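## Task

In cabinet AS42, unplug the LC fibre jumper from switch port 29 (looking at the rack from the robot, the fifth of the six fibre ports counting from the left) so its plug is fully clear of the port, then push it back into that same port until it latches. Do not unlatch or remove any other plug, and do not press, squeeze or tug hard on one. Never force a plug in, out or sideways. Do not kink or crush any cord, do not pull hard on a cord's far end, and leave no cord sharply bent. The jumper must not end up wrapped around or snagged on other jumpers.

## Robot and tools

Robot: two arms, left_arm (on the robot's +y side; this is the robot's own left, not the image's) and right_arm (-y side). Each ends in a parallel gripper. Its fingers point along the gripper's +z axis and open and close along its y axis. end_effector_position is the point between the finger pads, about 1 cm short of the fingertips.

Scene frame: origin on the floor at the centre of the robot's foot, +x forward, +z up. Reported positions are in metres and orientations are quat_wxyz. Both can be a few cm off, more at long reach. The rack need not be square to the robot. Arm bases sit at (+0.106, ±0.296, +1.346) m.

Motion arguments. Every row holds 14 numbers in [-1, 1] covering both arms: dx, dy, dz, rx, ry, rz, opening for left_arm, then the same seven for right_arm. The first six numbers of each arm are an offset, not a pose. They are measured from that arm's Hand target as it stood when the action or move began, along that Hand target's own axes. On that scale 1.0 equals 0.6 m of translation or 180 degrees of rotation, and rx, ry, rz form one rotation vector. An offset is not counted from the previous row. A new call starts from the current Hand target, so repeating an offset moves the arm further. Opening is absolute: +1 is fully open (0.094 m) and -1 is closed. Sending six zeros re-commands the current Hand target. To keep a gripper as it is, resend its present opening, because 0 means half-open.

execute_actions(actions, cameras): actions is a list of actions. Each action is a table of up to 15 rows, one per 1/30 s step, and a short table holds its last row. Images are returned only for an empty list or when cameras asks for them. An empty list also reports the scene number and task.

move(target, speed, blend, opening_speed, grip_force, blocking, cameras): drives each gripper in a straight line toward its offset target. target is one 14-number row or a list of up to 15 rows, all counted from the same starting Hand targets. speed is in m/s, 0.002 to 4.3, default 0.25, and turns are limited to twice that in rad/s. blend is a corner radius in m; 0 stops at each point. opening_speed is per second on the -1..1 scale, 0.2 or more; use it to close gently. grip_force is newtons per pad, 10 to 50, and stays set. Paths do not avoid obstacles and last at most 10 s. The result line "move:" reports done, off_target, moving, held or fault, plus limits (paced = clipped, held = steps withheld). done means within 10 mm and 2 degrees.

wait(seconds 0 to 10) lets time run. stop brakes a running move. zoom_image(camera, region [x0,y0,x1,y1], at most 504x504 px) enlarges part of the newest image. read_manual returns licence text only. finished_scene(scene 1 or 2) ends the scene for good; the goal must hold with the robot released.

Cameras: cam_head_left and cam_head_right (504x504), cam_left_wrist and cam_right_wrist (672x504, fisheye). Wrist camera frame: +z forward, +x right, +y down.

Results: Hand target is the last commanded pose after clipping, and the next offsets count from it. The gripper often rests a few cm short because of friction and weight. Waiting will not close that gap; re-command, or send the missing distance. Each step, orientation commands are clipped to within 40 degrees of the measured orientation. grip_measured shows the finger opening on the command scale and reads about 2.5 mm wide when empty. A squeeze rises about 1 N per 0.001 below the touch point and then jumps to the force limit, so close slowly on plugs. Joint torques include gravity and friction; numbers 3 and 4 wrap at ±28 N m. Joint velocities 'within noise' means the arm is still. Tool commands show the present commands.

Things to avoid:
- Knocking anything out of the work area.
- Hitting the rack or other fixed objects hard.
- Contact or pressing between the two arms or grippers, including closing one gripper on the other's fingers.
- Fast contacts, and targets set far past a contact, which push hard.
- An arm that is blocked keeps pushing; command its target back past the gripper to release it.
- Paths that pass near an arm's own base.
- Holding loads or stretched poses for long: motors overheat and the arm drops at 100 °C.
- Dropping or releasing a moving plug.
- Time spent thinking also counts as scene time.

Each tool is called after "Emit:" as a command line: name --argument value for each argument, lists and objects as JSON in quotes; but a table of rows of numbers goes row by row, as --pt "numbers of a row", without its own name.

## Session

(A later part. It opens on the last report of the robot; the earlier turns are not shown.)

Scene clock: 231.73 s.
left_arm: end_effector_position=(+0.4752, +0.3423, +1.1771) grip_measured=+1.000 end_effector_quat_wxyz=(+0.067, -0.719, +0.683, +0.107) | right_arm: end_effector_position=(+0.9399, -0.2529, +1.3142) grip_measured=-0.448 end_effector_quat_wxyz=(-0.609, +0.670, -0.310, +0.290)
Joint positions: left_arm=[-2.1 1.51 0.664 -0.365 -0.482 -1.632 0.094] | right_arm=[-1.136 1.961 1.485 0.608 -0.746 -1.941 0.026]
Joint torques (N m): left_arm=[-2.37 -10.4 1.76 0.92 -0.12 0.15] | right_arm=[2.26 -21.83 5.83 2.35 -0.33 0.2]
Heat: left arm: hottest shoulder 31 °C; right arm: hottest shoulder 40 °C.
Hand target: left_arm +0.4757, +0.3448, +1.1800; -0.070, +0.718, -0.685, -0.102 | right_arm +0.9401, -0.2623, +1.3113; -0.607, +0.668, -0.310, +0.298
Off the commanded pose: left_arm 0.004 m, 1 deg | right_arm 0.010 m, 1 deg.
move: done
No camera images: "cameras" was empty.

Emit:
move --target '[0,0,0,0,0,0,1,-0.0035,-0.0245,0.07,0,0,0,-0.45]' --speed 0.06 --cameras '["cam_right_wrist"]'

Emit:
zoom_image --camera "cam_right_wrist" --region '[260, 150, 400, 290]'

Scene clock: 235.83 s.
left_arm: end_effector_position=(+0.4752, +0.3423, +1.1771) grip_measured=+1.000 end_effector_quat_wxyz=(+0.067, -0.719, +0.683, +0.107) | right_arm: end_effector_position=(+0.9620, -0.2427, +1.3209) grip_measured=-0.448 end_effector_quat_wxyz=(-0.604, +0.668, -0.318, +0.295)
Joint positions: left_arm=[-2.1 1.51 0.664 -0.365 -0.482 -1.632 0.094] | right_arm=[-1.111 1.982 1.554 0.557 -0.7 -1.941 0.026]
Joint torques (N m): left_arm=[-1.73 -9.11 1.81 0.75 -0.13 0.15] | right_arm=[4.78 -21.77 8.73 1.4 -0.21 0.12]
Motor temperatures (°C): left_arm=[27 31 28 25 25 27 28] | right_arm=[30 41 33 27 28 28 27]
Heat: left arm: hottest shoulder 31 °C; right arm: hottest shoulder 41 °C.
Hand target: left_arm +0.4757, +0.3448, +1.1800; -0.070, +0.718, -0.685, -0.102 | right_arm +0.9721, -0.2331, +1.3224; -0.607, +0.668, -0.310, +0.298
Off the commanded pose: left_arm 0.004 m, 1 deg | right_arm 0.014 m, 1 deg.
move: off_target (right_arm)
Images, in order (width x height): cam_right_wrist 672x504.

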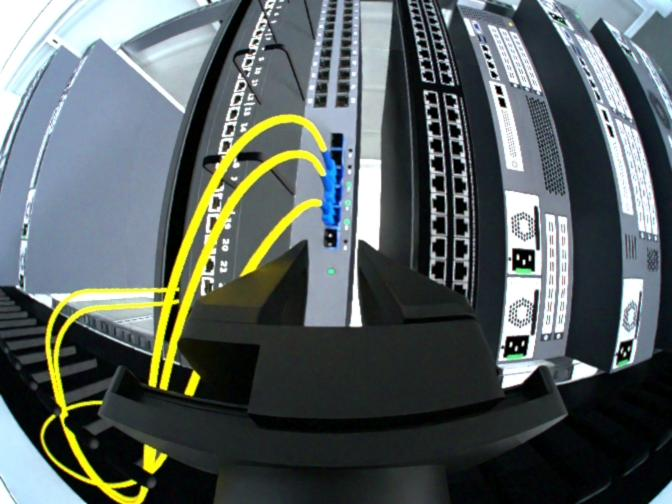

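Scaled by 3.600 from the camera's 672x504 image, which has a finer 960x720 frame.

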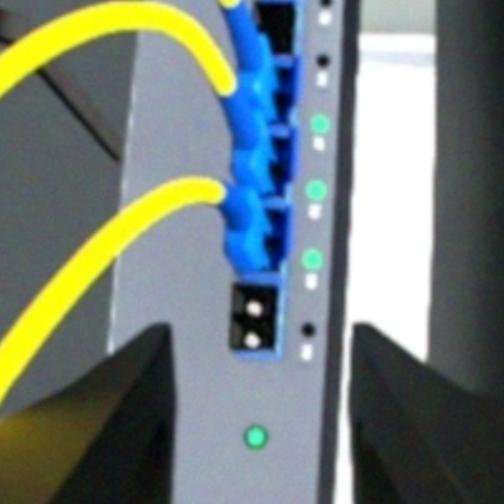

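Emit:
move --target '[0,0,0,0,0,0,1,0,0.000,0.025,0,0,0,-0.45]' --speed 0.05 --cameras '["cam_right_wrist"]'

Emit:
zoom_image --camera "cam_right_wrist" --region '[260, 150, 400, 290]'

Scene clock: 239.83 s.
left_arm: end_effector_position=(+0.4752, +0.3423, +1.1771) grip_measured=+1.000 end_effector_quat_wxyz=(+0.067, -0.719, +0.683, +0.107) | right_arm: end_effector_position=(+0.9740, -0.2366, +1.3197) grip_measured=-0.448 end_effector_quat_wxyz=(-0.604, +0.668, -0.320, +0.295)
Joint positions: left_arm=[-2.1 1.51 0.664 -0.365 -0.482 -1.632 0.094] | right_arm=[-1.1 2.006 1.601 0.534 -0.686 -1.941 0.026]
Joint torques (N m): left_arm=[-1.96 -9.76 1.61 0.73 -0.14 0.14] | right_arm=[5.13 -21.3 9.13 1.33 -0.2 0.11]
Heat: left arm: hottest shoulder 31 °C; right arm: hottest shoulder 40 °C.
Hand target: left_arm +0.4757, +0.3448, +1.1800; -0.070, +0.718, -0.685, -0.102 | right_arm +0.9837, -0.2238, +1.3211; -0.607, +0.668, -0.310, +0.298
Off the commanded pose: left_arm 0.004 m, 1 deg | right_arm 0.016 m, 1 deg.
move: off_target (right_arm)
Images, in order (width x height): cam_right_wrist 672x504.

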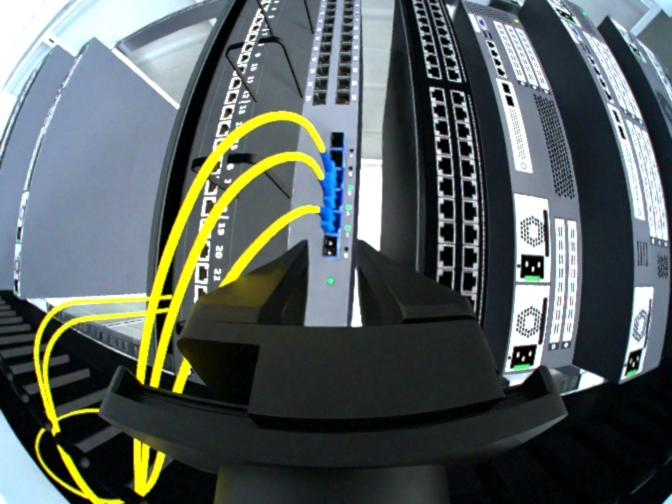

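Scaled by 3.600 from the camera's 672x504 image, which has a finer 960x720 frame.

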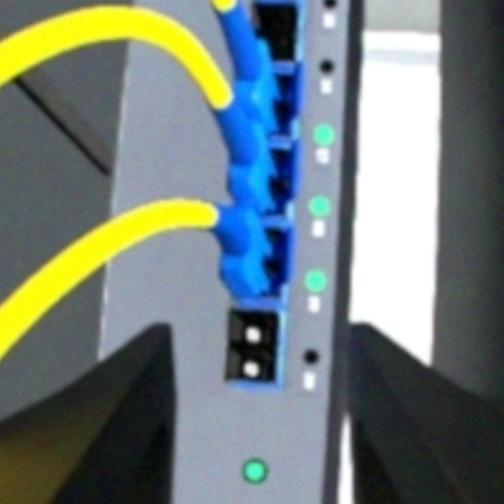

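Emit:
move --target '[0,0,0,0,0,0,1,-0.0078,0.000,0.0232,0,0,0,-0.45]' --speed 0.04 --cameras '["cam_right_wrist"]'

Emit:
zoom_image --camera "cam_right_wrist" --region '[280, 180, 390, 280]'

Scene clock: 252.20 s.
left_arm: end_effector_position=(+0.4752, +0.3423, +1.1771) grip_measured=+1.000 end_effector_quat_wxyz=(+0.067, -0.719, +0.683, +0.107) | right_arm: end_effector_position=(+0.9769, -0.2388, +1.3181) grip_measured=-0.448 end_effector_quat_wxyz=(-0.599, +0.667, -0.325, +0.301)
Joint positions: left_arm=[-2.1 1.51 0.664 -0.365 -0.482 -1.632 0.094] | right_arm=[-1.1 2.01 1.606 0.534 -0.669 -1.943 0.026]
Joint torques (N m): left_arm=[-2.08 -9.82 1.5 0.91 -0.11 0.18] | right_arm=[6.42 -20.13 10.52 0.99 -0.26 0.11]
Heat: left arm: hottest shoulder 31 °C; right arm: hottest shoulder 40 °C.
Hand target: left_arm +0.4757, +0.3448, +1.1800; -0.070, +0.718, -0.685, -0.102 | right_arm +0.9914, -0.2115, +1.3195; -0.607, +0.668, -0.310, +0.298
Off the commanded pose: left_arm 0.004 m, 1 deg | right_arm 0.031 m, 2 deg.
move: off_target (right_arm)
Images, in order (width x height): cam_right_wrist 672x504.

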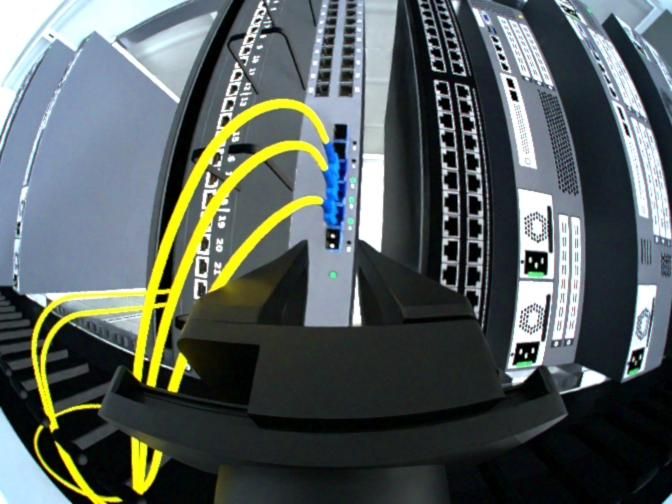

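Scaled by 4.582 from the camera's 672x504 image, which has a finer 960x720 frame.

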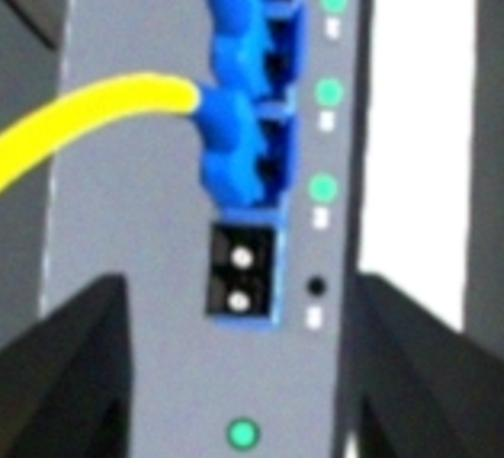

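Emit:
move --pt "0 0 0 0 0 0 1 0.0115 0.0242 -0.1182 0 0 0 -0.45" --pt "0 0 0 0 0 0 1 0.0015 -0.002 0.0043 0 0 0 -0.45" --speed '[0.08,0.05]' --cameras '["cam_right_wrist"]'

Emit:
zoom_image --camera "cam_right_wrist" --region '[280, 180, 390, 280]'

Scene clock: 280.67 s.
left_arm: end_effector_position=(+0.4752, +0.3423, +1.1771) grip_measured=+1.000 end_effector_quat_wxyz=(+0.067, -0.719, +0.683, +0.107) | right_arm: end_effector_position=(+0.9760, -0.2356, +1.3179) grip_measured=-0.448 end_effector_quat_wxyz=(-0.600, +0.667, -0.324, +0.301)
Joint positions: left_arm=[-2.1 1.51 0.664 -0.365 -0.482 -1.632 0.094] | right_arm=[-1.096 2.011 1.602 0.541 -0.666 -1.943 0.026]
Joint torques (N m): left_arm=[-1.32 -9.82 1.74 0.77 -0.13 0.18] | right_arm=[6.42 -19.96 11.37 0.47 -0.17 0.1]
Heat: left arm: hottest shoulder 31 °C; right arm: hottest shoulder 38 °C.
Hand target: left_arm +0.4757, +0.3448, +1.1800; -0.070, +0.718, -0.685, -0.102 | right_arm +0.9941, -0.2103, +1.3205; -0.607, +0.669, -0.310, +0.298
Off the commanded pose: left_arm 0.004 m, 1 deg | right_arm 0.031 m, 2 deg.
move: off_target (right_arm)
Images, in order (width x height): cam_right_wrist 672x504.

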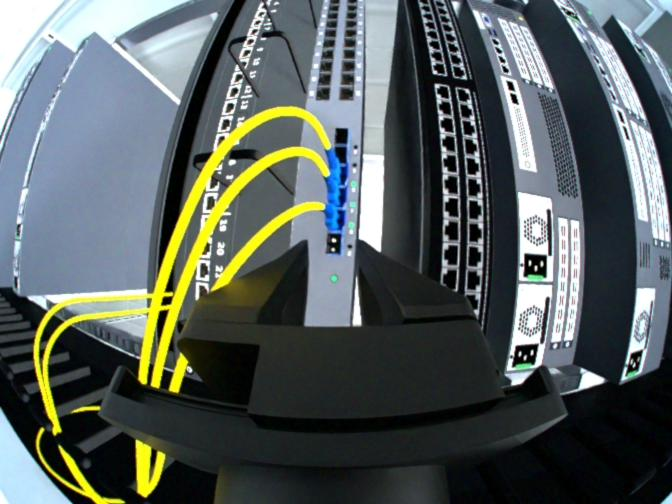

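Scaled by 4.582 from the camera's 672x504 image, which has a finer 960x720 frame.

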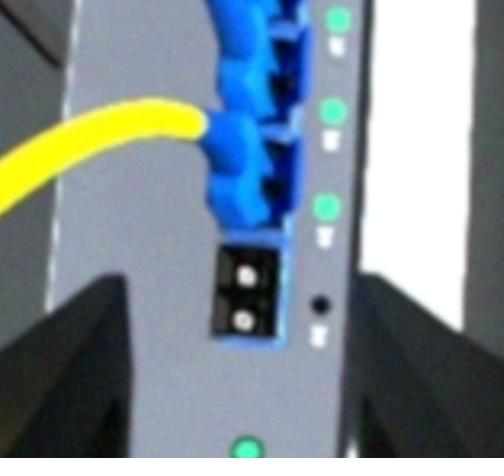

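Emit:
execute_actions --actions '[]'

Emit:
zoom_image --camera "cam_head_left" --region '[350, 240, 504, 394]'

Emit:
zoom_image --camera "cam_head_right" --region '[290, 220, 504, 434]'

Emit:
zoom_image --camera "cam_right_wrist" --region '[400, 260, 672, 464]'

Emit:
zoom_image --camera "cam_right_wrist" --region '[0, 260, 272, 464]'

Scene clock: 285.73 s.
left_arm: end_effector_position=(+0.4752, +0.3423, +1.1771) grip_measured=+1.000 end_effector_quat_wxyz=(+0.067, -0.719, +0.683, +0.107) | right_arm: end_effector_position=(+0.9759, -0.2355, +1.3176) grip_measured=-0.448 end_effector_quat_wxyz=(-0.600, +0.667, -0.324, +0.301)
Joint positions: left_arm=[-2.1 1.51 0.664 -0.365 -0.482 -1.632 0.094] | right_arm=[-1.096 2.011 1.602 0.541 -0.666 -1.943 0.026]
Joint velocities: within noise
Joint torques (N m): left_arm=[-2.2 -10.52 1.66 0.79 -0.14 0.19] | right_arm=[6.36 -19.9 11.38 0.42 -0.2 0.11]
Motor temperatures (°C): left_arm=[27 31 28 25 25 27 28] | right_arm=[30 39 35 27 28 28 27]
Heat: left arm: hottest shoulder 31 °C; right arm: hottest shoulder 39 °C.
Hand target: left_arm +0.4757, +0.3448, +1.1800; -0.070, +0.718, -0.685, -0.102 | right_arm +0.9941, -0.2103, +1.3205; -0.607, +0.669, -0.310, +0.298
Tool commands: left_gripper/opening=+1.0 right_gripper/opening=-0.45
Off the commanded pose: left_arm 0.004 m, 1 deg | right_arm 0.031 m, 2 deg.

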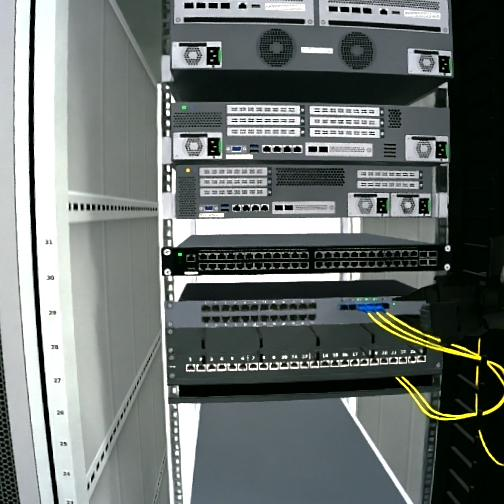

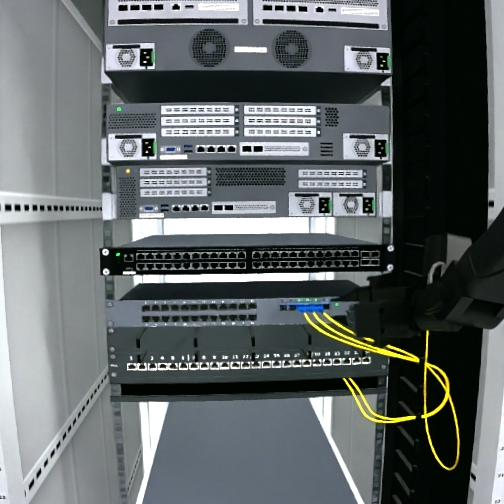

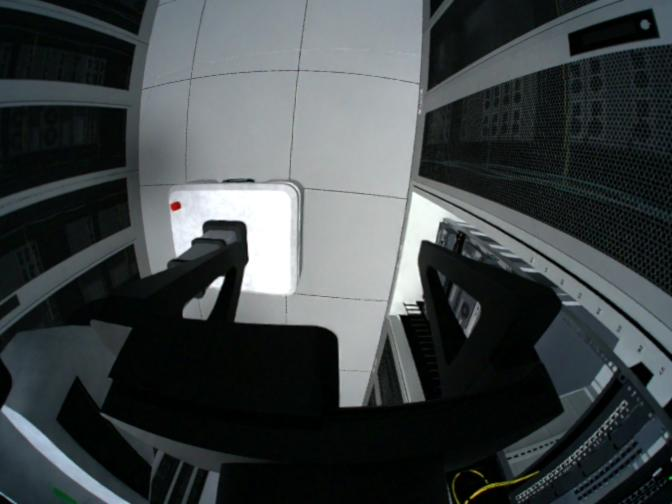

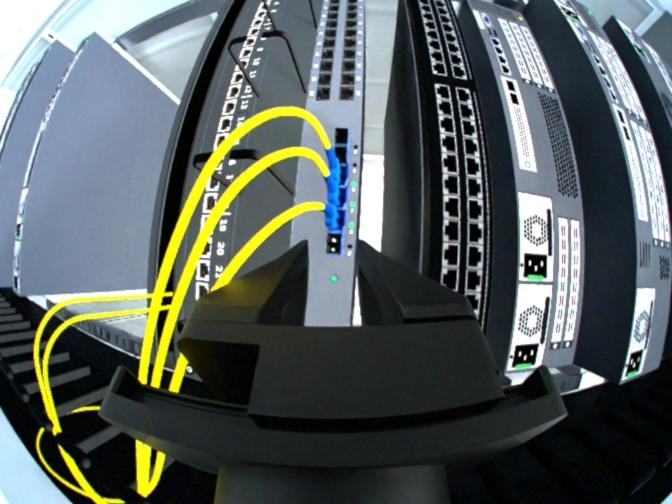

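Scaled by 3.273 from the camera's 504x504 image, which has a finer 720x720 frame.

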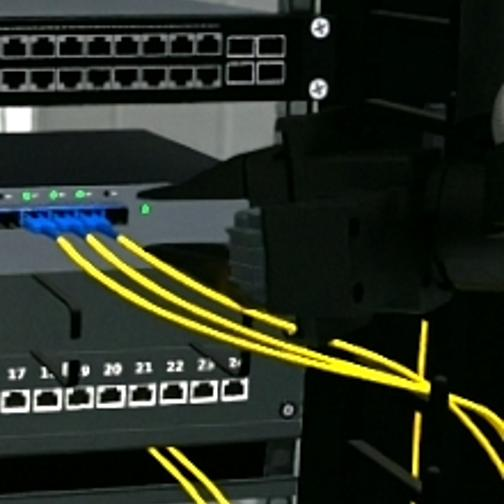

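Scaled by 2.355 from the camera's 504x504 image, which has a finer 720x720 frame.

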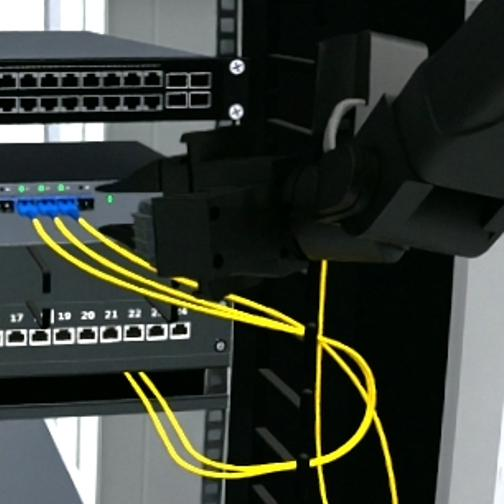

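Scaled by 1.853 from the camera's 672x504 image, which has a finer 960x720 frame.

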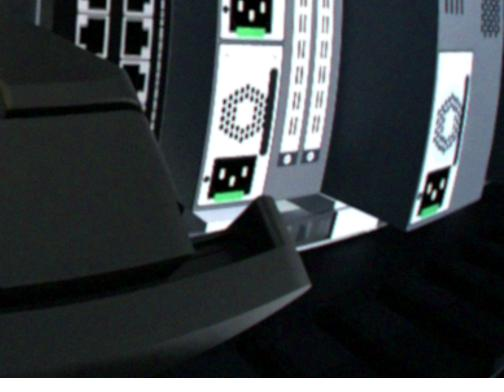

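Scaled by 1.853 from the camera's 672x504 image, which has a finer 960x720 frame.

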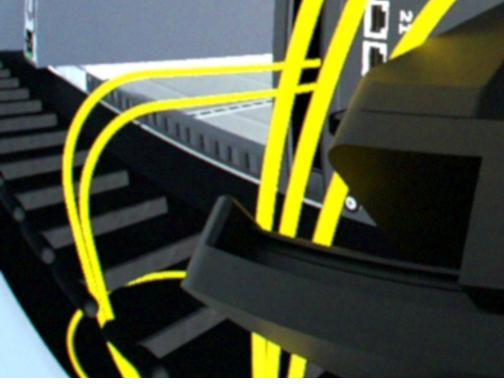

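Emit:
move --pt "0 0 0 0 0 0 1 0.0047 0.0255 -0.1183 0 0 0 -0.45" --pt "0 0 0 0 0 0 1 -0.0153 0.0015 -0.0222 0 0 0 -0.45" --speed '[0.08,0.05]' --cameras '["cam_right_wrist","cam_head_right"]'

Emit:
zoom_image --camera "cam_right_wrist" --region '[280, 180, 390, 280]'

Scene clock: 311.87 s.
left_arm: end_effector_position=(+0.4752, +0.3423, +1.1771) grip_measured=+1.000 end_effector_quat_wxyz=(+0.067, -0.719, +0.683, +0.107) | right_arm: end_effector_position=(+0.9683, -0.2237, +1.3190) grip_measured=-0.448 end_effector_quat_wxyz=(-0.604, +0.668, -0.320, +0.295)
Joint positions: left_arm=[-2.1 1.51 0.664 -0.365 -0.482 -1.632 0.094] | right_arm=[-1.082 2.002 1.578 0.551 -0.669 -1.944 0.026]
Joint torques (N m): left_arm=[-2.14 -9.64 1.85 0.47 -0.08 0.11] | right_arm=[5.19 -21.01 8.81 1.39 -0.21 0.11]
Heat: left arm: hottest shoulder 31 °C; right arm: hottest shoulder 40 °C.
Hand target: left_arm +0.4757, +0.3448, +1.1800; -0.070, +0.718, -0.685, -0.102 | right_arm +0.9779, -0.2117, +1.3208; -0.607, +0.668, -0.310, +0.298
Off the commanded pose: left_arm 0.004 m, 1 deg | right_arm 0.016 m, 1 deg.
move: off_target (right_arm)
Images, in order (width x height): cam_head_right 504x504, cam_right_wrist 672x504.

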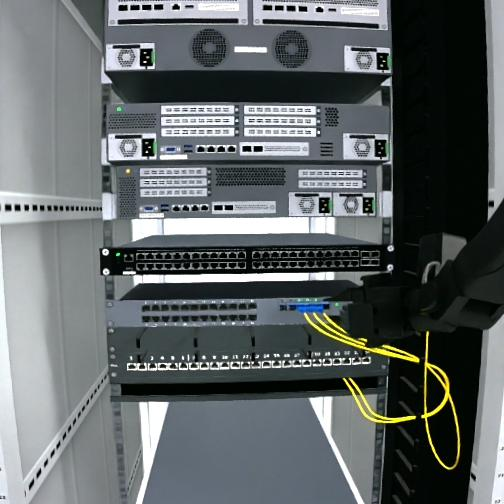

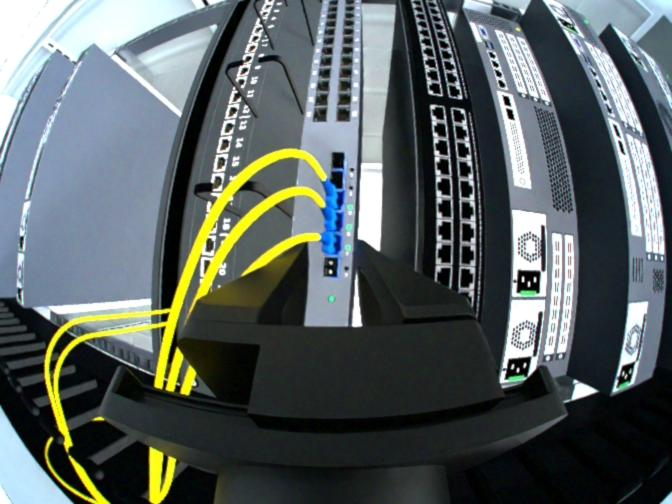

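Scaled by 4.582 from the camera's 672x504 image, which has a finer 960x720 frame.

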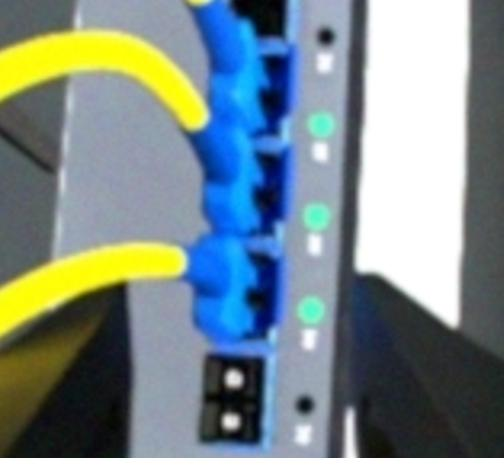

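Emit:
move --target '[0,0,0,0,0,0,1,0,0,0,0,0,0,-0.72]' --opening_speed 0.3 --grip_force '[50,20]' --cameras '["cam_right_wrist"]'

Emit:
zoom_image --camera "cam_right_wrist" --region '[280, 180, 390, 280]'

Scene clock: 319.63 s.
left_arm: end_effector_position=(+0.4752, +0.3423, +1.1771) grip_measured=+1.000 end_effector_quat_wxyz=(+0.067, -0.719, +0.683, +0.107) | right_arm: end_effector_position=(+0.9685, -0.2236, +1.3180) grip_measured=-0.718 end_effector_quat_wxyz=(-0.604, +0.668, -0.320, +0.294)
Joint positions: left_arm=[-2.1 1.51 0.664 -0.365 -0.482 -1.632 0.094] | right_arm=[-1.082 2.004 1.579 0.551 -0.668 -1.944 0.013]
Joint torques (N m): left_arm=[-2.37 -9.52 1.7 0.75 -0.15 0.18] | right_arm=[5.3 -21.36 8.99 1.4 -0.25 0.11]
Heat: left arm: hottest shoulder 31 °C; right arm: hottest shoulder 40 °C.
Hand target: left_arm +0.4757, +0.3448, +1.1800; -0.070, +0.718, -0.685, -0.102 | right_arm +0.9779, -0.2117, +1.3207; -0.607, +0.668, -0.310, +0.298
Off the commanded pose: left_arm 0.004 m, 1 deg | right_arm 0.015 m, 1 deg.
grip_force (N): 50, 20
move: off_target (right_arm)
Images, in order (width x height): cam_right_wrist 672x504.

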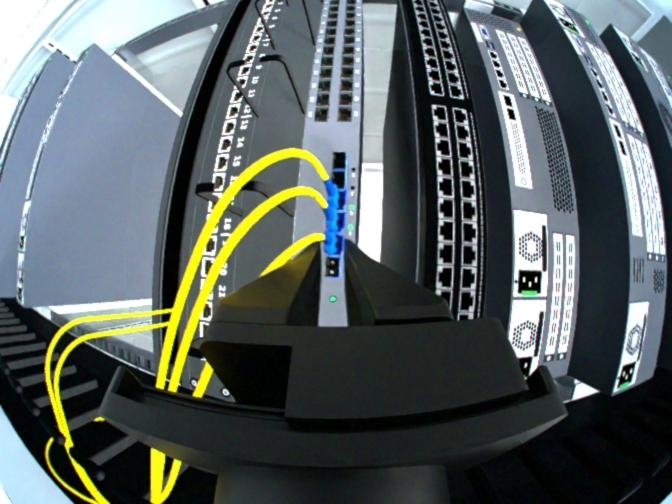

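Scaled by 4.582 from the camera's 672x504 image, which has a finer 960x720 frame.

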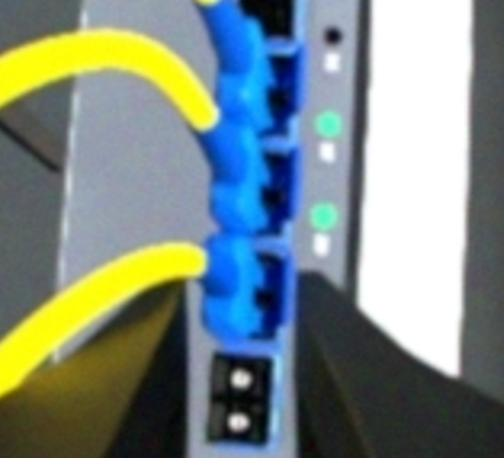

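Emit:
move --target '[0,0,0,0,0,0,1,0,0,0,0,0,0,-0.80]' --opening_speed 0.2 --cameras '["cam_right_wrist"]'

Emit:
zoom_image --camera "cam_right_wrist" --region '[300, 200, 370, 270]'

Scene clock: 324.13 s.
left_arm: end_effector_position=(+0.4752, +0.3423, +1.1771) grip_measured=+1.000 end_effector_quat_wxyz=(+0.067, -0.719, +0.683, +0.107) | right_arm: end_effector_position=(+0.9683, -0.2234, +1.3167) grip_measured=-0.797 end_effector_quat_wxyz=(-0.603, +0.669, -0.321, +0.294)
Joint positions: left_arm=[-2.1 1.51 0.664 -0.365 -0.482 -1.632 0.094] | right_arm=[-1.082 2.005 1.579 0.549 -0.667 -1.944 0.01]
Joint torques (N m): left_arm=[-2.08 -9.23 1.68 0.85 -0.15 0.2] | right_arm=[5.3 -21.25 8.95 1.47 -0.27 0.11]
Heat: left arm: hottest shoulder 31 °C; right arm: hottest shoulder 40 °C.
Hand target: left_arm +0.4757, +0.3448, +1.1800; -0.070, +0.718, -0.685, -0.102 | right_arm +0.9780, -0.2117, +1.3207; -0.607, +0.668, -0.310, +0.298
Off the commanded pose: left_arm 0.004 m, 1 deg | right_arm 0.016 m, 1 deg.
grip_force (N): 50, 20
move: off_target (right_arm)
Images, in order (width x height): cam_right_wrist 672x504.

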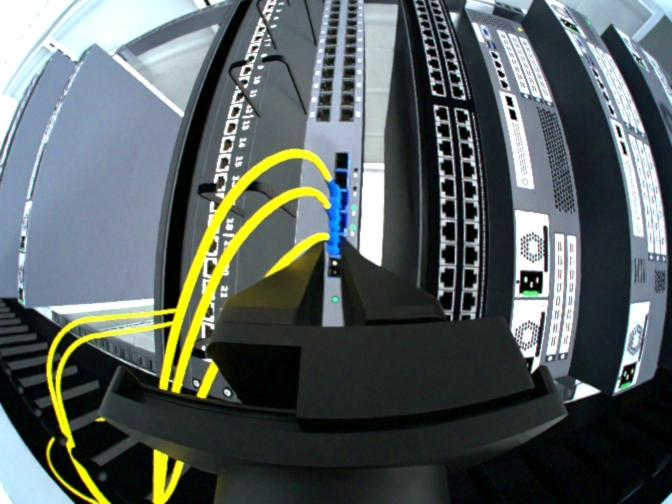

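Scaled by 7.200 from the camera's 672x504 image, which has a finer 960x720 frame.

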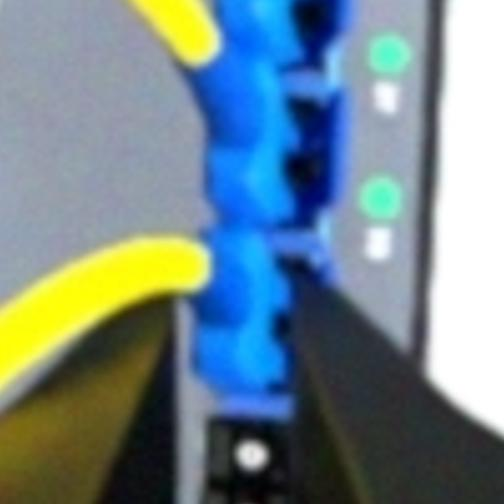

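Emit:
move --target '[0,0,0,0,0,0,1,0,0,0,0,0,0,-0.85]' --opening_speed 0.2 --cameras '["cam_right_wrist"]'

Emit:
zoom_image --camera "cam_right_wrist" --region '[300, 200, 370, 270]'

Scene clock: 326.97 s.
left_arm: end_effector_position=(+0.4752, +0.3423, +1.1771) grip_measured=+1.000 end_effector_quat_wxyz=(+0.067, -0.719, +0.683, +0.107) | right_arm: end_effector_position=(+0.9682, -0.2233, +1.3158) grip_measured=-0.847 end_effector_quat_wxyz=(-0.603, +0.669, -0.322, +0.293)
Joint positions: left_arm=[-2.1 1.51 0.664 -0.365 -0.482 -1.632 0.094] | right_arm=[-1.082 2.006 1.579 0.549 -0.667 -1.944 0.007]
Joint torques (N m): left_arm=[-1.96 -9.88 1.7 0.76 -0.16 0.15] | right_arm=[5.19 -21.3 8.95 1.48 -0.27 0.11]
Heat: left arm: hottest shoulder 31 °C; right arm: hottest shoulder 40 °C.
Hand target: left_arm +0.4757, +0.3448, +1.1800; -0.070, +0.718, -0.685, -0.102 | right_arm +0.9779, -0.2117, +1.3206; -0.607, +0.668, -0.310, +0.298
Off the commanded pose: left_arm 0.004 m, 1 deg | right_arm 0.016 m, 2 deg.
grip_force (N): 50, 20
move: off_target (right_arm)
Images, in order (width x height): cam_right_wrist 672x504.

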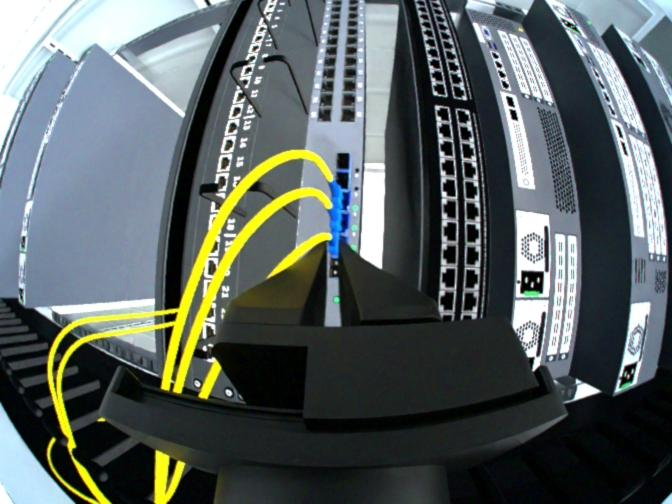

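Scaled by 7.200 from the camera's 672x504 image, which has a finer 960x720 frame.

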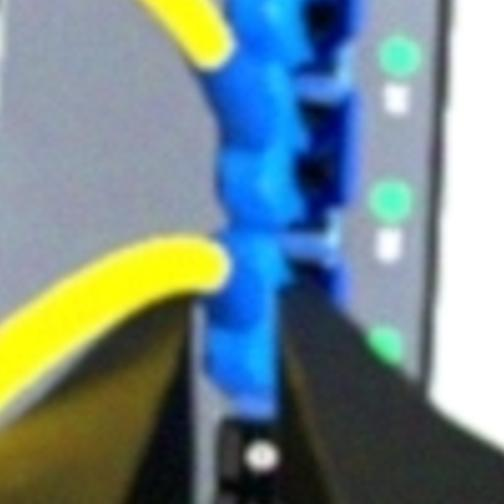

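Emit:
move --target '[0,0,0,0,0,0,1,0,-0.0015,0,0,0,0,-0.89]' --opening_speed 0.2 --cameras '["cam_right_wrist"]'

Emit:
zoom_image --camera "cam_right_wrist" --region '[300, 200, 370, 270]'

Scene clock: 336.63 s.
left_arm: end_effector_position=(+0.4752, +0.3423, +1.1771) grip_measured=+1.000 end_effector_quat_wxyz=(+0.067, -0.719, +0.683, +0.107) | right_arm: end_effector_position=(+0.9681, -0.2232, +1.3151) grip_measured=-0.888 end_effector_quat_wxyz=(-0.602, +0.669, -0.322, +0.292)
Joint positions: left_arm=[-2.1 1.51 0.664 -0.365 -0.482 -1.632 0.094] | right_arm=[-1.082 2.006 1.579 0.547 -0.666 -1.944 0.005]
Joint torques (N m): left_arm=[-2.02 -9.7 1.61 0.64 -0.06 0.14] | right_arm=[5.54 -21.6 8.91 1.54 -0.29 0.12]
Heat: left arm: hottest shoulder 31 °C; right arm: hottest shoulder 40 °C.
Hand target: left_arm +0.4757, +0.3448, +1.1800; -0.070, +0.718, -0.685, -0.102 | right_arm +0.9780, -0.2116, +1.3215; -0.607, +0.668, -0.310, +0.298
Off the commanded pose: left_arm 0.004 m, 1 deg | right_arm 0.017 m, 2 deg.
grip_force (N): 50, 20
move: off_target (right_arm)
Images, in order (width x height): cam_right_wrist 672x504.

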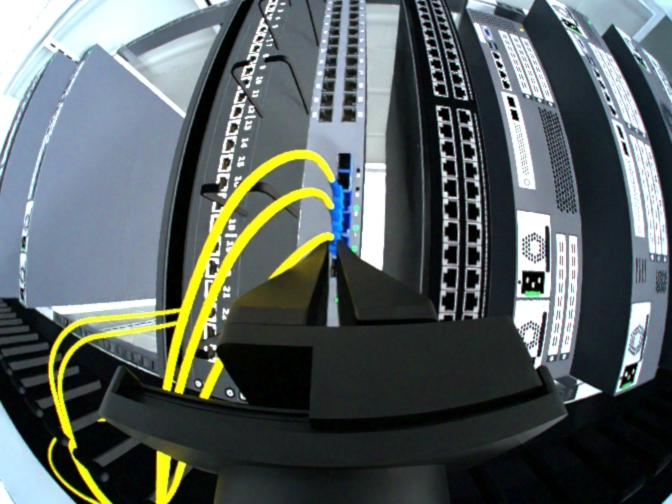

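Scaled by 7.200 from the camera's 672x504 image, which has a finer 960x720 frame.

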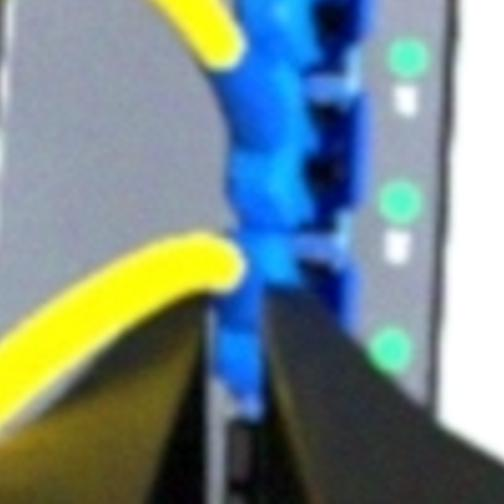

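Emit:
move --pt "0 0 0 0 0 0 1 0 0 0 0 0 0 -0.45" --pt "0 0 0 0 0 0 1 0.0095 -0.002 0.0172 0 0.011 0 -0.45" --speed 0.04 --cameras '["cam_right_wrist"]'

Emit:
zoom_image --camera "cam_right_wrist" --region '[280, 180, 390, 280]'

Scene clock: 362.07 s.
left_arm: end_effector_position=(+0.4752, +0.3423, +1.1771) grip_measured=+1.000 end_effector_quat_wxyz=(+0.067, -0.719, +0.683, +0.107) | right_arm: end_effector_position=(+0.9741, -0.2286, +1.3155) grip_measured=-0.452 end_effector_quat_wxyz=(-0.592, +0.667, -0.334, +0.305)
Joint positions: left_arm=[-2.1 1.51 0.664 -0.365 -0.482 -1.632 0.094] | right_arm=[-1.082 2.007 1.586 0.547 -0.627 -1.944 0.026]
Joint torques (N m): left_arm=[-1.9 -9.47 1.81 0.92 -0.13 0.16] | right_arm=[6.01 -20.42 10.36 1.65 -0.18 0.19]
Heat: left arm: hottest shoulder 32 °C; right arm: hottest shoulder 40 °C.
Hand target: left_arm +0.4757, +0.3448, +1.1800; -0.070, +0.718, -0.685, -0.102 | right_arm +0.9897, -0.2094, +1.3222; -0.602, +0.663, -0.320, +0.309
Off the commanded pose: left_arm 0.004 m, 1 deg | right_arm 0.026 m, 2 deg.
grip_force (N): 50, 20
move: off_target (right_arm)
Images, in order (width x height): cam_right_wrist 672x504.

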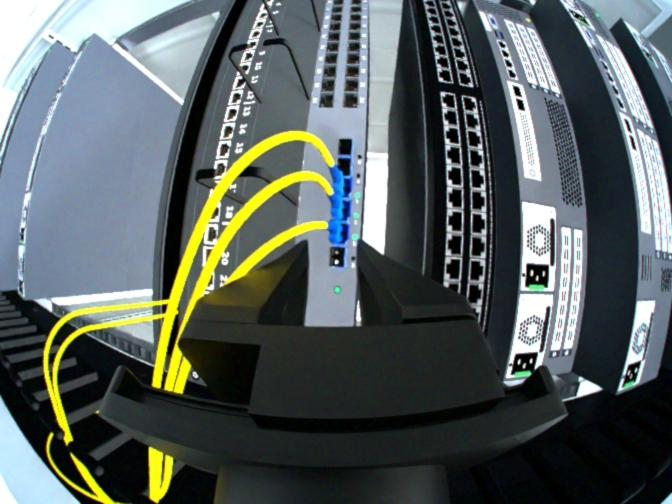

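Scaled by 4.582 from the camera's 672x504 image, which has a finer 960x720 frame.

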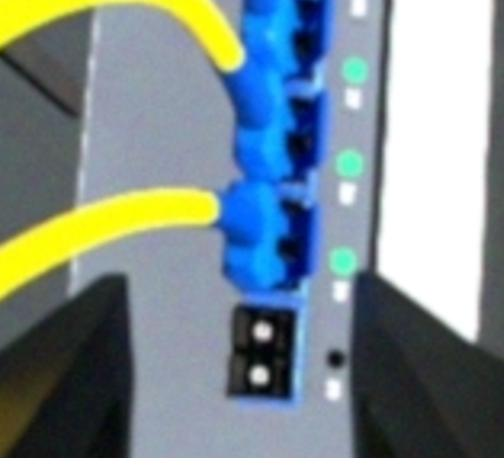

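Emit:
move --pt "0 0 0 0 0 0 1 0 0.028 -0.0708 0 0.042 0 -0.45" --pt "0 0 0 0 0 0 1 0.0053 0.0047 0.0183 0 0.042 0 -0.45" --speed '[0.08,0.05]' --cameras '["cam_right_wrist","cam_head_right"]'

Emit:
zoom_image --camera "cam_right_wrist" --region '[280, 180, 390, 280]'

Scene clock: 424.27 s.
left_arm: end_effector_position=(+0.4752, +0.3423, +1.1771) grip_measured=+1.000 end_effector_quat_wxyz=(+0.067, -0.719, +0.683, +0.107) | right_arm: end_effector_position=(+0.9912, -0.2208, +1.3169) grip_measured=-0.452 end_effector_quat_wxyz=(-0.572, +0.643, -0.364, +0.355)
Joint positions: left_arm=[-2.1 1.51 0.664 -0.365 -0.482 -1.632 0.094] | right_arm=[-1.043 2.037 1.605 0.628 -0.472 -1.928 0.026]
Joint torques (N m): left_arm=[-2.02 -9.23 1.73 0.66 -0.16 0.15] | right_arm=[5.89 -21.19 8.65 1.51 -0.18 0.23]
Heat: left arm: hottest shoulder 32 °C; right arm: hottest shoulder 42 °C.
Hand target: left_arm +0.4757, +0.3448, +1.1800; -0.070, +0.718, -0.685, -0.102 | right_arm +1.0002, -0.2056, +1.3184; -0.579, +0.641, -0.359, +0.352
Off the commanded pose: left_arm 0.004 m, 1 deg | right_arm 0.018 m, 1 deg.
grip_force (N): 50, 20
move: off_target (right_arm)
Images, in order (width x height): cam_head_right 504x504, cam_right_wrist 672x504.

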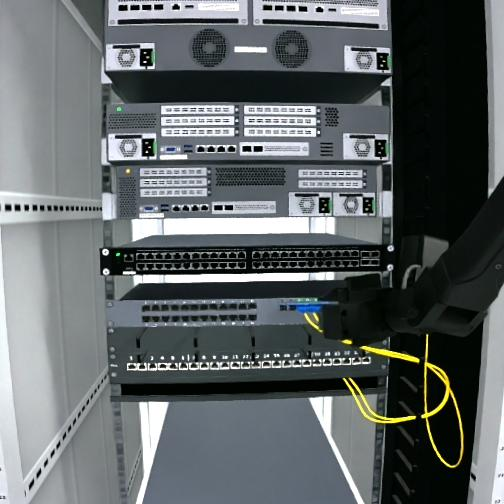

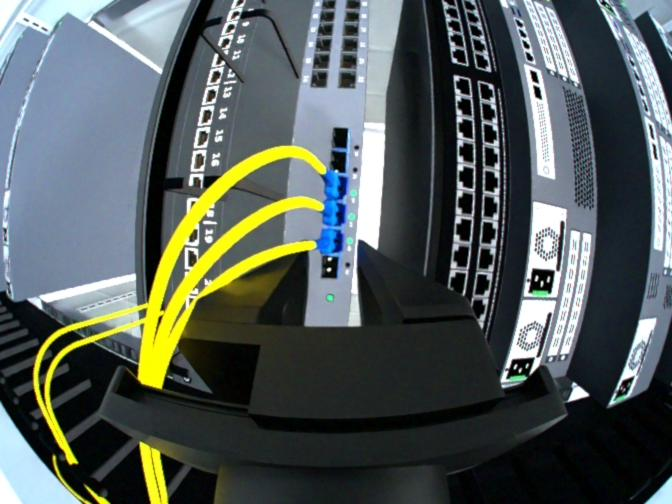

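Scaled by 4.582 from the camera's 672x504 image, which has a finer 960x720 frame.

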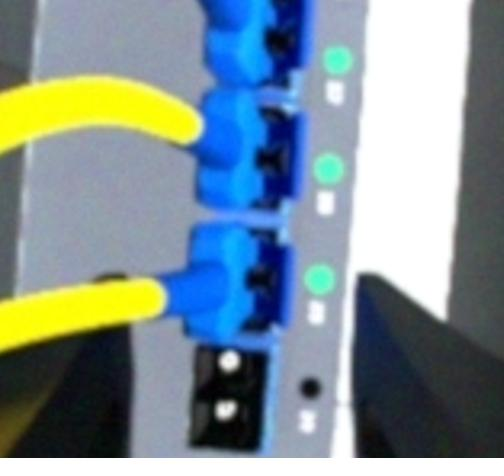

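Emit:
move --target '[0,0,0,0,0,0,1,0.0005,0.005,0.014,0,0,0,-0.55]' --speed 0.04 --cameras '["cam_right_wrist"]'

Emit:
zoom_image --camera "cam_right_wrist" --region '[280, 180, 390, 280]'

Scene clock: 440.23 s.
left_arm: end_effector_position=(+0.4752, +0.3423, +1.1771) grip_measured=+1.000 end_effector_quat_wxyz=(+0.067, -0.719, +0.683, +0.107) | right_arm: end_effector_position=(+0.9986, -0.2189, +1.3132) grip_measured=-0.548 end_effector_quat_wxyz=(-0.572, +0.643, -0.365, +0.355)
Joint positions: left_arm=[-2.1 1.51 0.664 -0.365 -0.482 -1.632 0.094] | right_arm=[-1.041 2.058 1.637 0.615 -0.469 -1.928 0.021]
Joint torques (N m): left_arm=[-2.73 -9.58 1.76 0.69 -0.2 0.18] | right_arm=[6.18 -21.42 9.26 1.47 -0.17 0.23]
Heat: left arm: hottest shoulder 32 °C; right arm: hottest shoulder 41 °C.
Hand target: left_arm +0.4757, +0.3448, +1.1800; -0.070, +0.718, -0.685, -0.102 | right_arm +1.0074, -0.2019, +1.3147; -0.579, +0.641, -0.359, +0.352
Off the commanded pose: left_arm 0.004 m, 1 deg | right_arm 0.019 m, 1 deg.
grip_force (N): 50, 20
move: off_target (right_arm)
Images, in order (width x height): cam_right_wrist 672x504.

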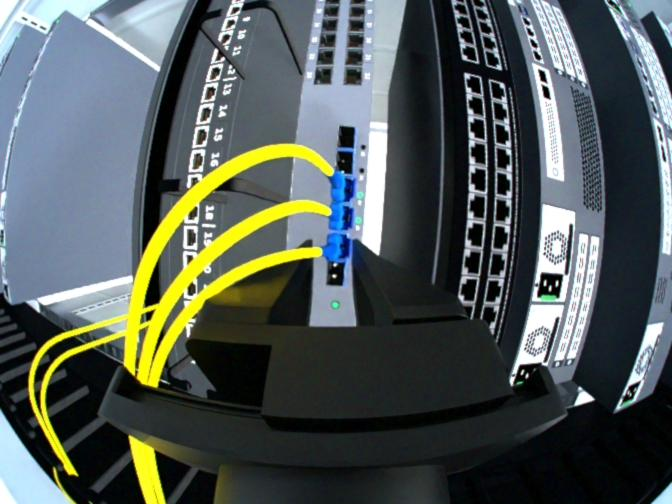

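Scaled by 4.582 from the camera's 672x504 image, which has a finer 960x720 frame.

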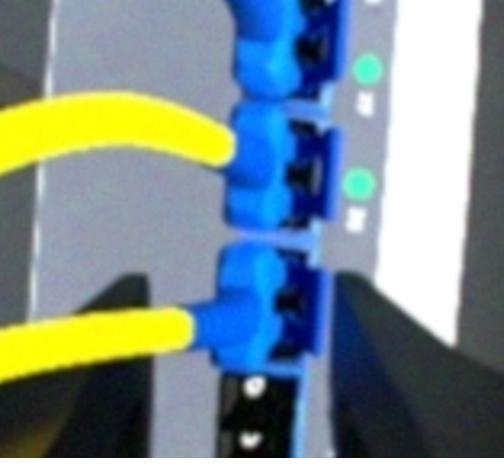

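Emit:
move --target '[0,0,0,0,0,0,1,0,-0.0117,0,0,0,0,-0.65]' --speed 0.04 --opening_speed 0.2 --cameras '["cam_right_wrist"]'

Emit:
zoom_image --camera "cam_right_wrist" --region '[300, 200, 370, 270]'

Scene clock: 450.37 s.
left_arm: end_effector_position=(+0.4752, +0.3423, +1.1771) grip_measured=+1.000 end_effector_quat_wxyz=(+0.067, -0.719, +0.683, +0.107) | right_arm: end_effector_position=(+0.9995, -0.2179, +1.3138) grip_measured=-0.647 end_effector_quat_wxyz=(-0.571, +0.643, -0.366, +0.355)
Joint positions: left_arm=[-2.1 1.51 0.664 -0.365 -0.482 -1.632 0.094] | right_arm=[-1.039 2.058 1.641 0.61 -0.466 -1.928 0.017]
Joint torques (N m): left_arm=[-2.55 -9.82 1.87 0.81 -0.13 0.17] | right_arm=[6.24 -22.59 8.77 1.26 -0.17 0.23]
Heat: left arm: hottest shoulder 32 °C; right arm: hottest shoulder 42 °C.
Hand target: left_arm +0.4757, +0.3448, +1.1800; -0.070, +0.718, -0.685, -0.102 | right_arm +1.0078, -0.2017, +1.3217; -0.579, +0.641, -0.359, +0.352
Off the commanded pose: left_arm 0.004 m, 1 deg | right_arm 0.020 m, 1 deg.
grip_force (N): 50, 20
move: off_target (right_arm)
Images, in order (width x height): cam_right_wrist 672x504.

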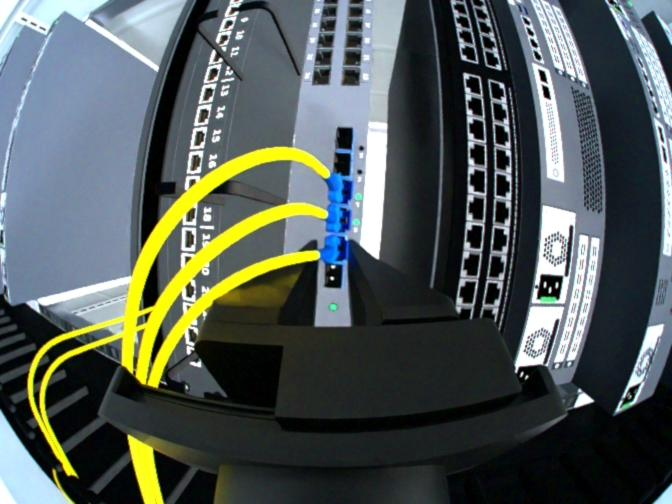

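Scaled by 7.200 from the camera's 672x504 image, which has a finer 960x720 frame.

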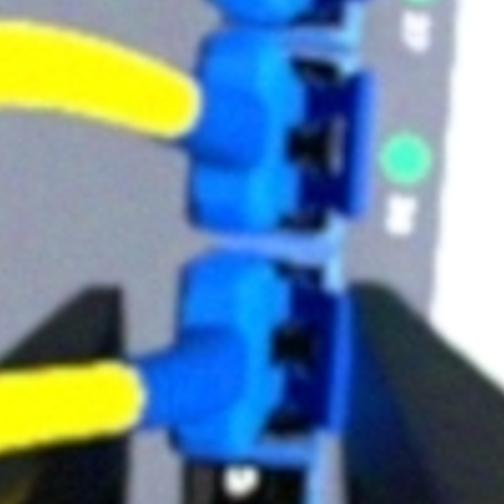

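Emit:
move --target '[0,0,0,0,0,0,1,0,-0.0117,0,0,0,0,-0.65]' --speed 0.04 --cameras '["cam_right_wrist"]'

Emit:
zoom_image --camera "cam_right_wrist" --region '[300, 200, 370, 270]'

Scene clock: 456.57 s.
left_arm: end_effector_position=(+0.4752, +0.3423, +1.1771) grip_measured=+1.000 end_effector_quat_wxyz=(+0.067, -0.719, +0.683, +0.107) | right_arm: end_effector_position=(+0.9994, -0.2172, +1.3132) grip_measured=-0.648 end_effector_quat_wxyz=(-0.571, +0.644, -0.367, +0.353)
Joint positions: left_arm=[-2.1 1.51 0.664 -0.365 -0.482 -1.632 0.094] | right_arm=[-1.038 2.057 1.641 0.605 -0.463 -1.928 0.017]
Joint torques (N m): left_arm=[-1.9 -10.29 1.81 0.75 -0.17 0.16] | right_arm=[6.42 -23.36 8.55 1.39 -0.19 0.22]
Heat: left arm: hottest shoulder 32 °C; right arm: hottest shoulder 42 °C.
Hand target: left_arm +0.4757, +0.3448, +1.1800; -0.070, +0.718, -0.685, -0.102 | right_arm +1.0081, -0.2010, +1.3287; -0.579, +0.641, -0.359, +0.352
Off the commanded pose: left_arm 0.004 m, 1 deg | right_arm 0.024 m, 1 deg.
grip_force (N): 50, 20
move: off_target (right_arm)
Images, in order (width x height): cam_right_wrist 672x504.

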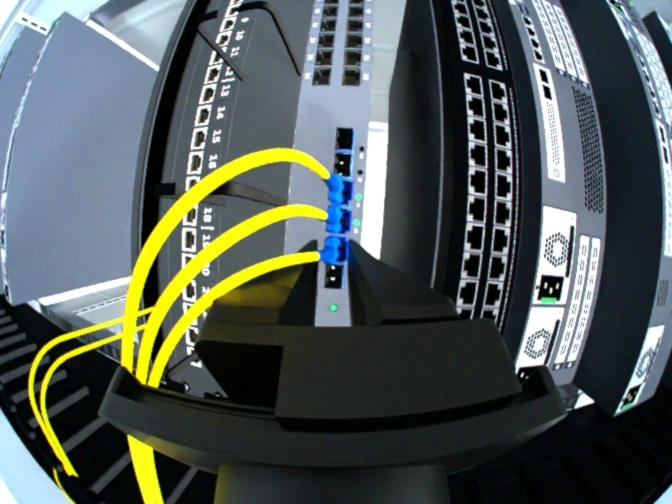

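Scaled by 7.200 from the camera's 672x504 image, which has a finer 960x720 frame.

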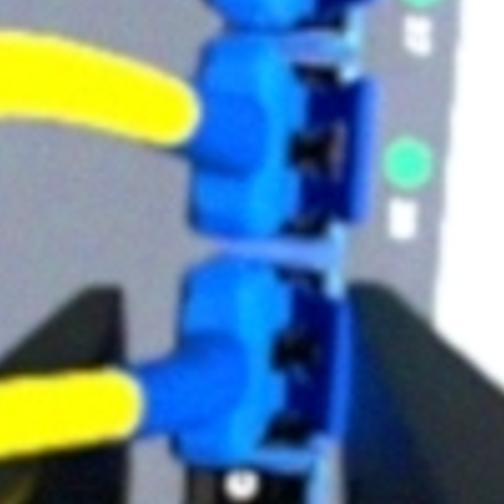

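Emit:
move --target '[0,0,0,0,0,0,1,0,0,0,0,0,0,-0.74]' --opening_speed 0.2 --cameras '["cam_right_wrist"]'

Emit:
zoom_image --camera "cam_right_wrist" --region '[300, 200, 370, 270]'

Scene clock: 461.57 s.
left_arm: end_effector_position=(+0.4752, +0.3423, +1.1771) grip_measured=+1.000 end_effector_quat_wxyz=(+0.067, -0.719, +0.683, +0.107) | right_arm: end_effector_position=(+0.9999, -0.2165, +1.3141) grip_measured=-0.736 end_effector_quat_wxyz=(-0.571, +0.644, -0.367, +0.353)
Joint positions: left_arm=[-2.1 1.51 0.664 -0.365 -0.482 -1.632 0.094] | right_arm=[-1.037 2.057 1.642 0.604 -0.463 -1.928 0.012]
Joint torques (N m): left_arm=[-2.08 -9.76 1.77 0.77 -0.08 0.11] | right_arm=[6.24 -23.53 8.51 1.14 -0.17 0.21]
Heat: left arm: hottest shoulder 32 °C; right arm: hottest shoulder 41 °C.
Hand target: left_arm +0.4757, +0.3448, +1.1800; -0.070, +0.718, -0.685, -0.102 | right_arm +1.0082, -0.2009, +1.3287; -0.579, +0.641, -0.359, +0.352
Off the commanded pose: left_arm 0.004 m, 1 deg | right_arm 0.023 m, 1 deg.
grip_force (N): 50, 20
move: off_target (right_arm)
Images, in order (width x height): cam_right_wrist 672x504.

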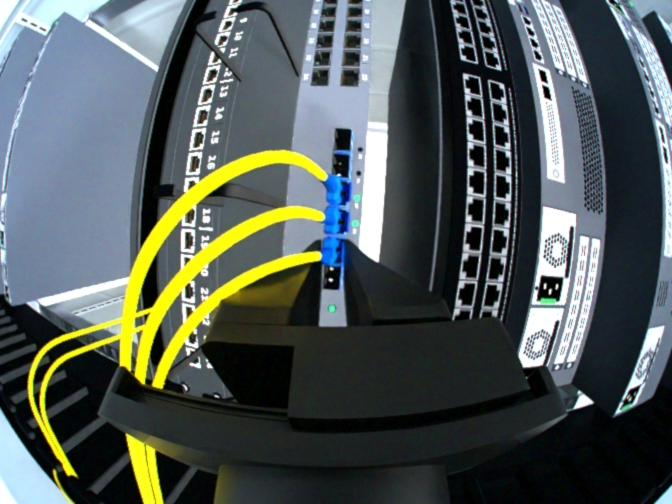

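Scaled by 7.200 from the camera's 672x504 image, which has a finer 960x720 frame.

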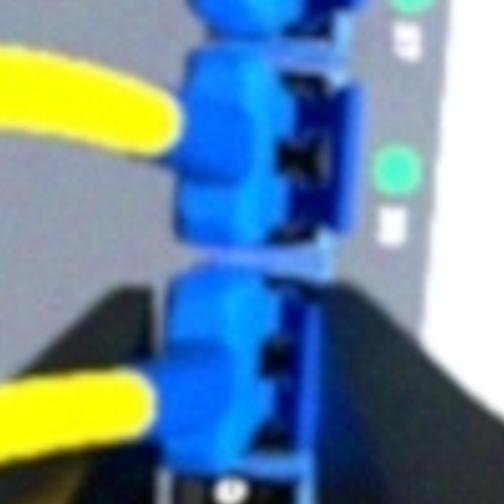

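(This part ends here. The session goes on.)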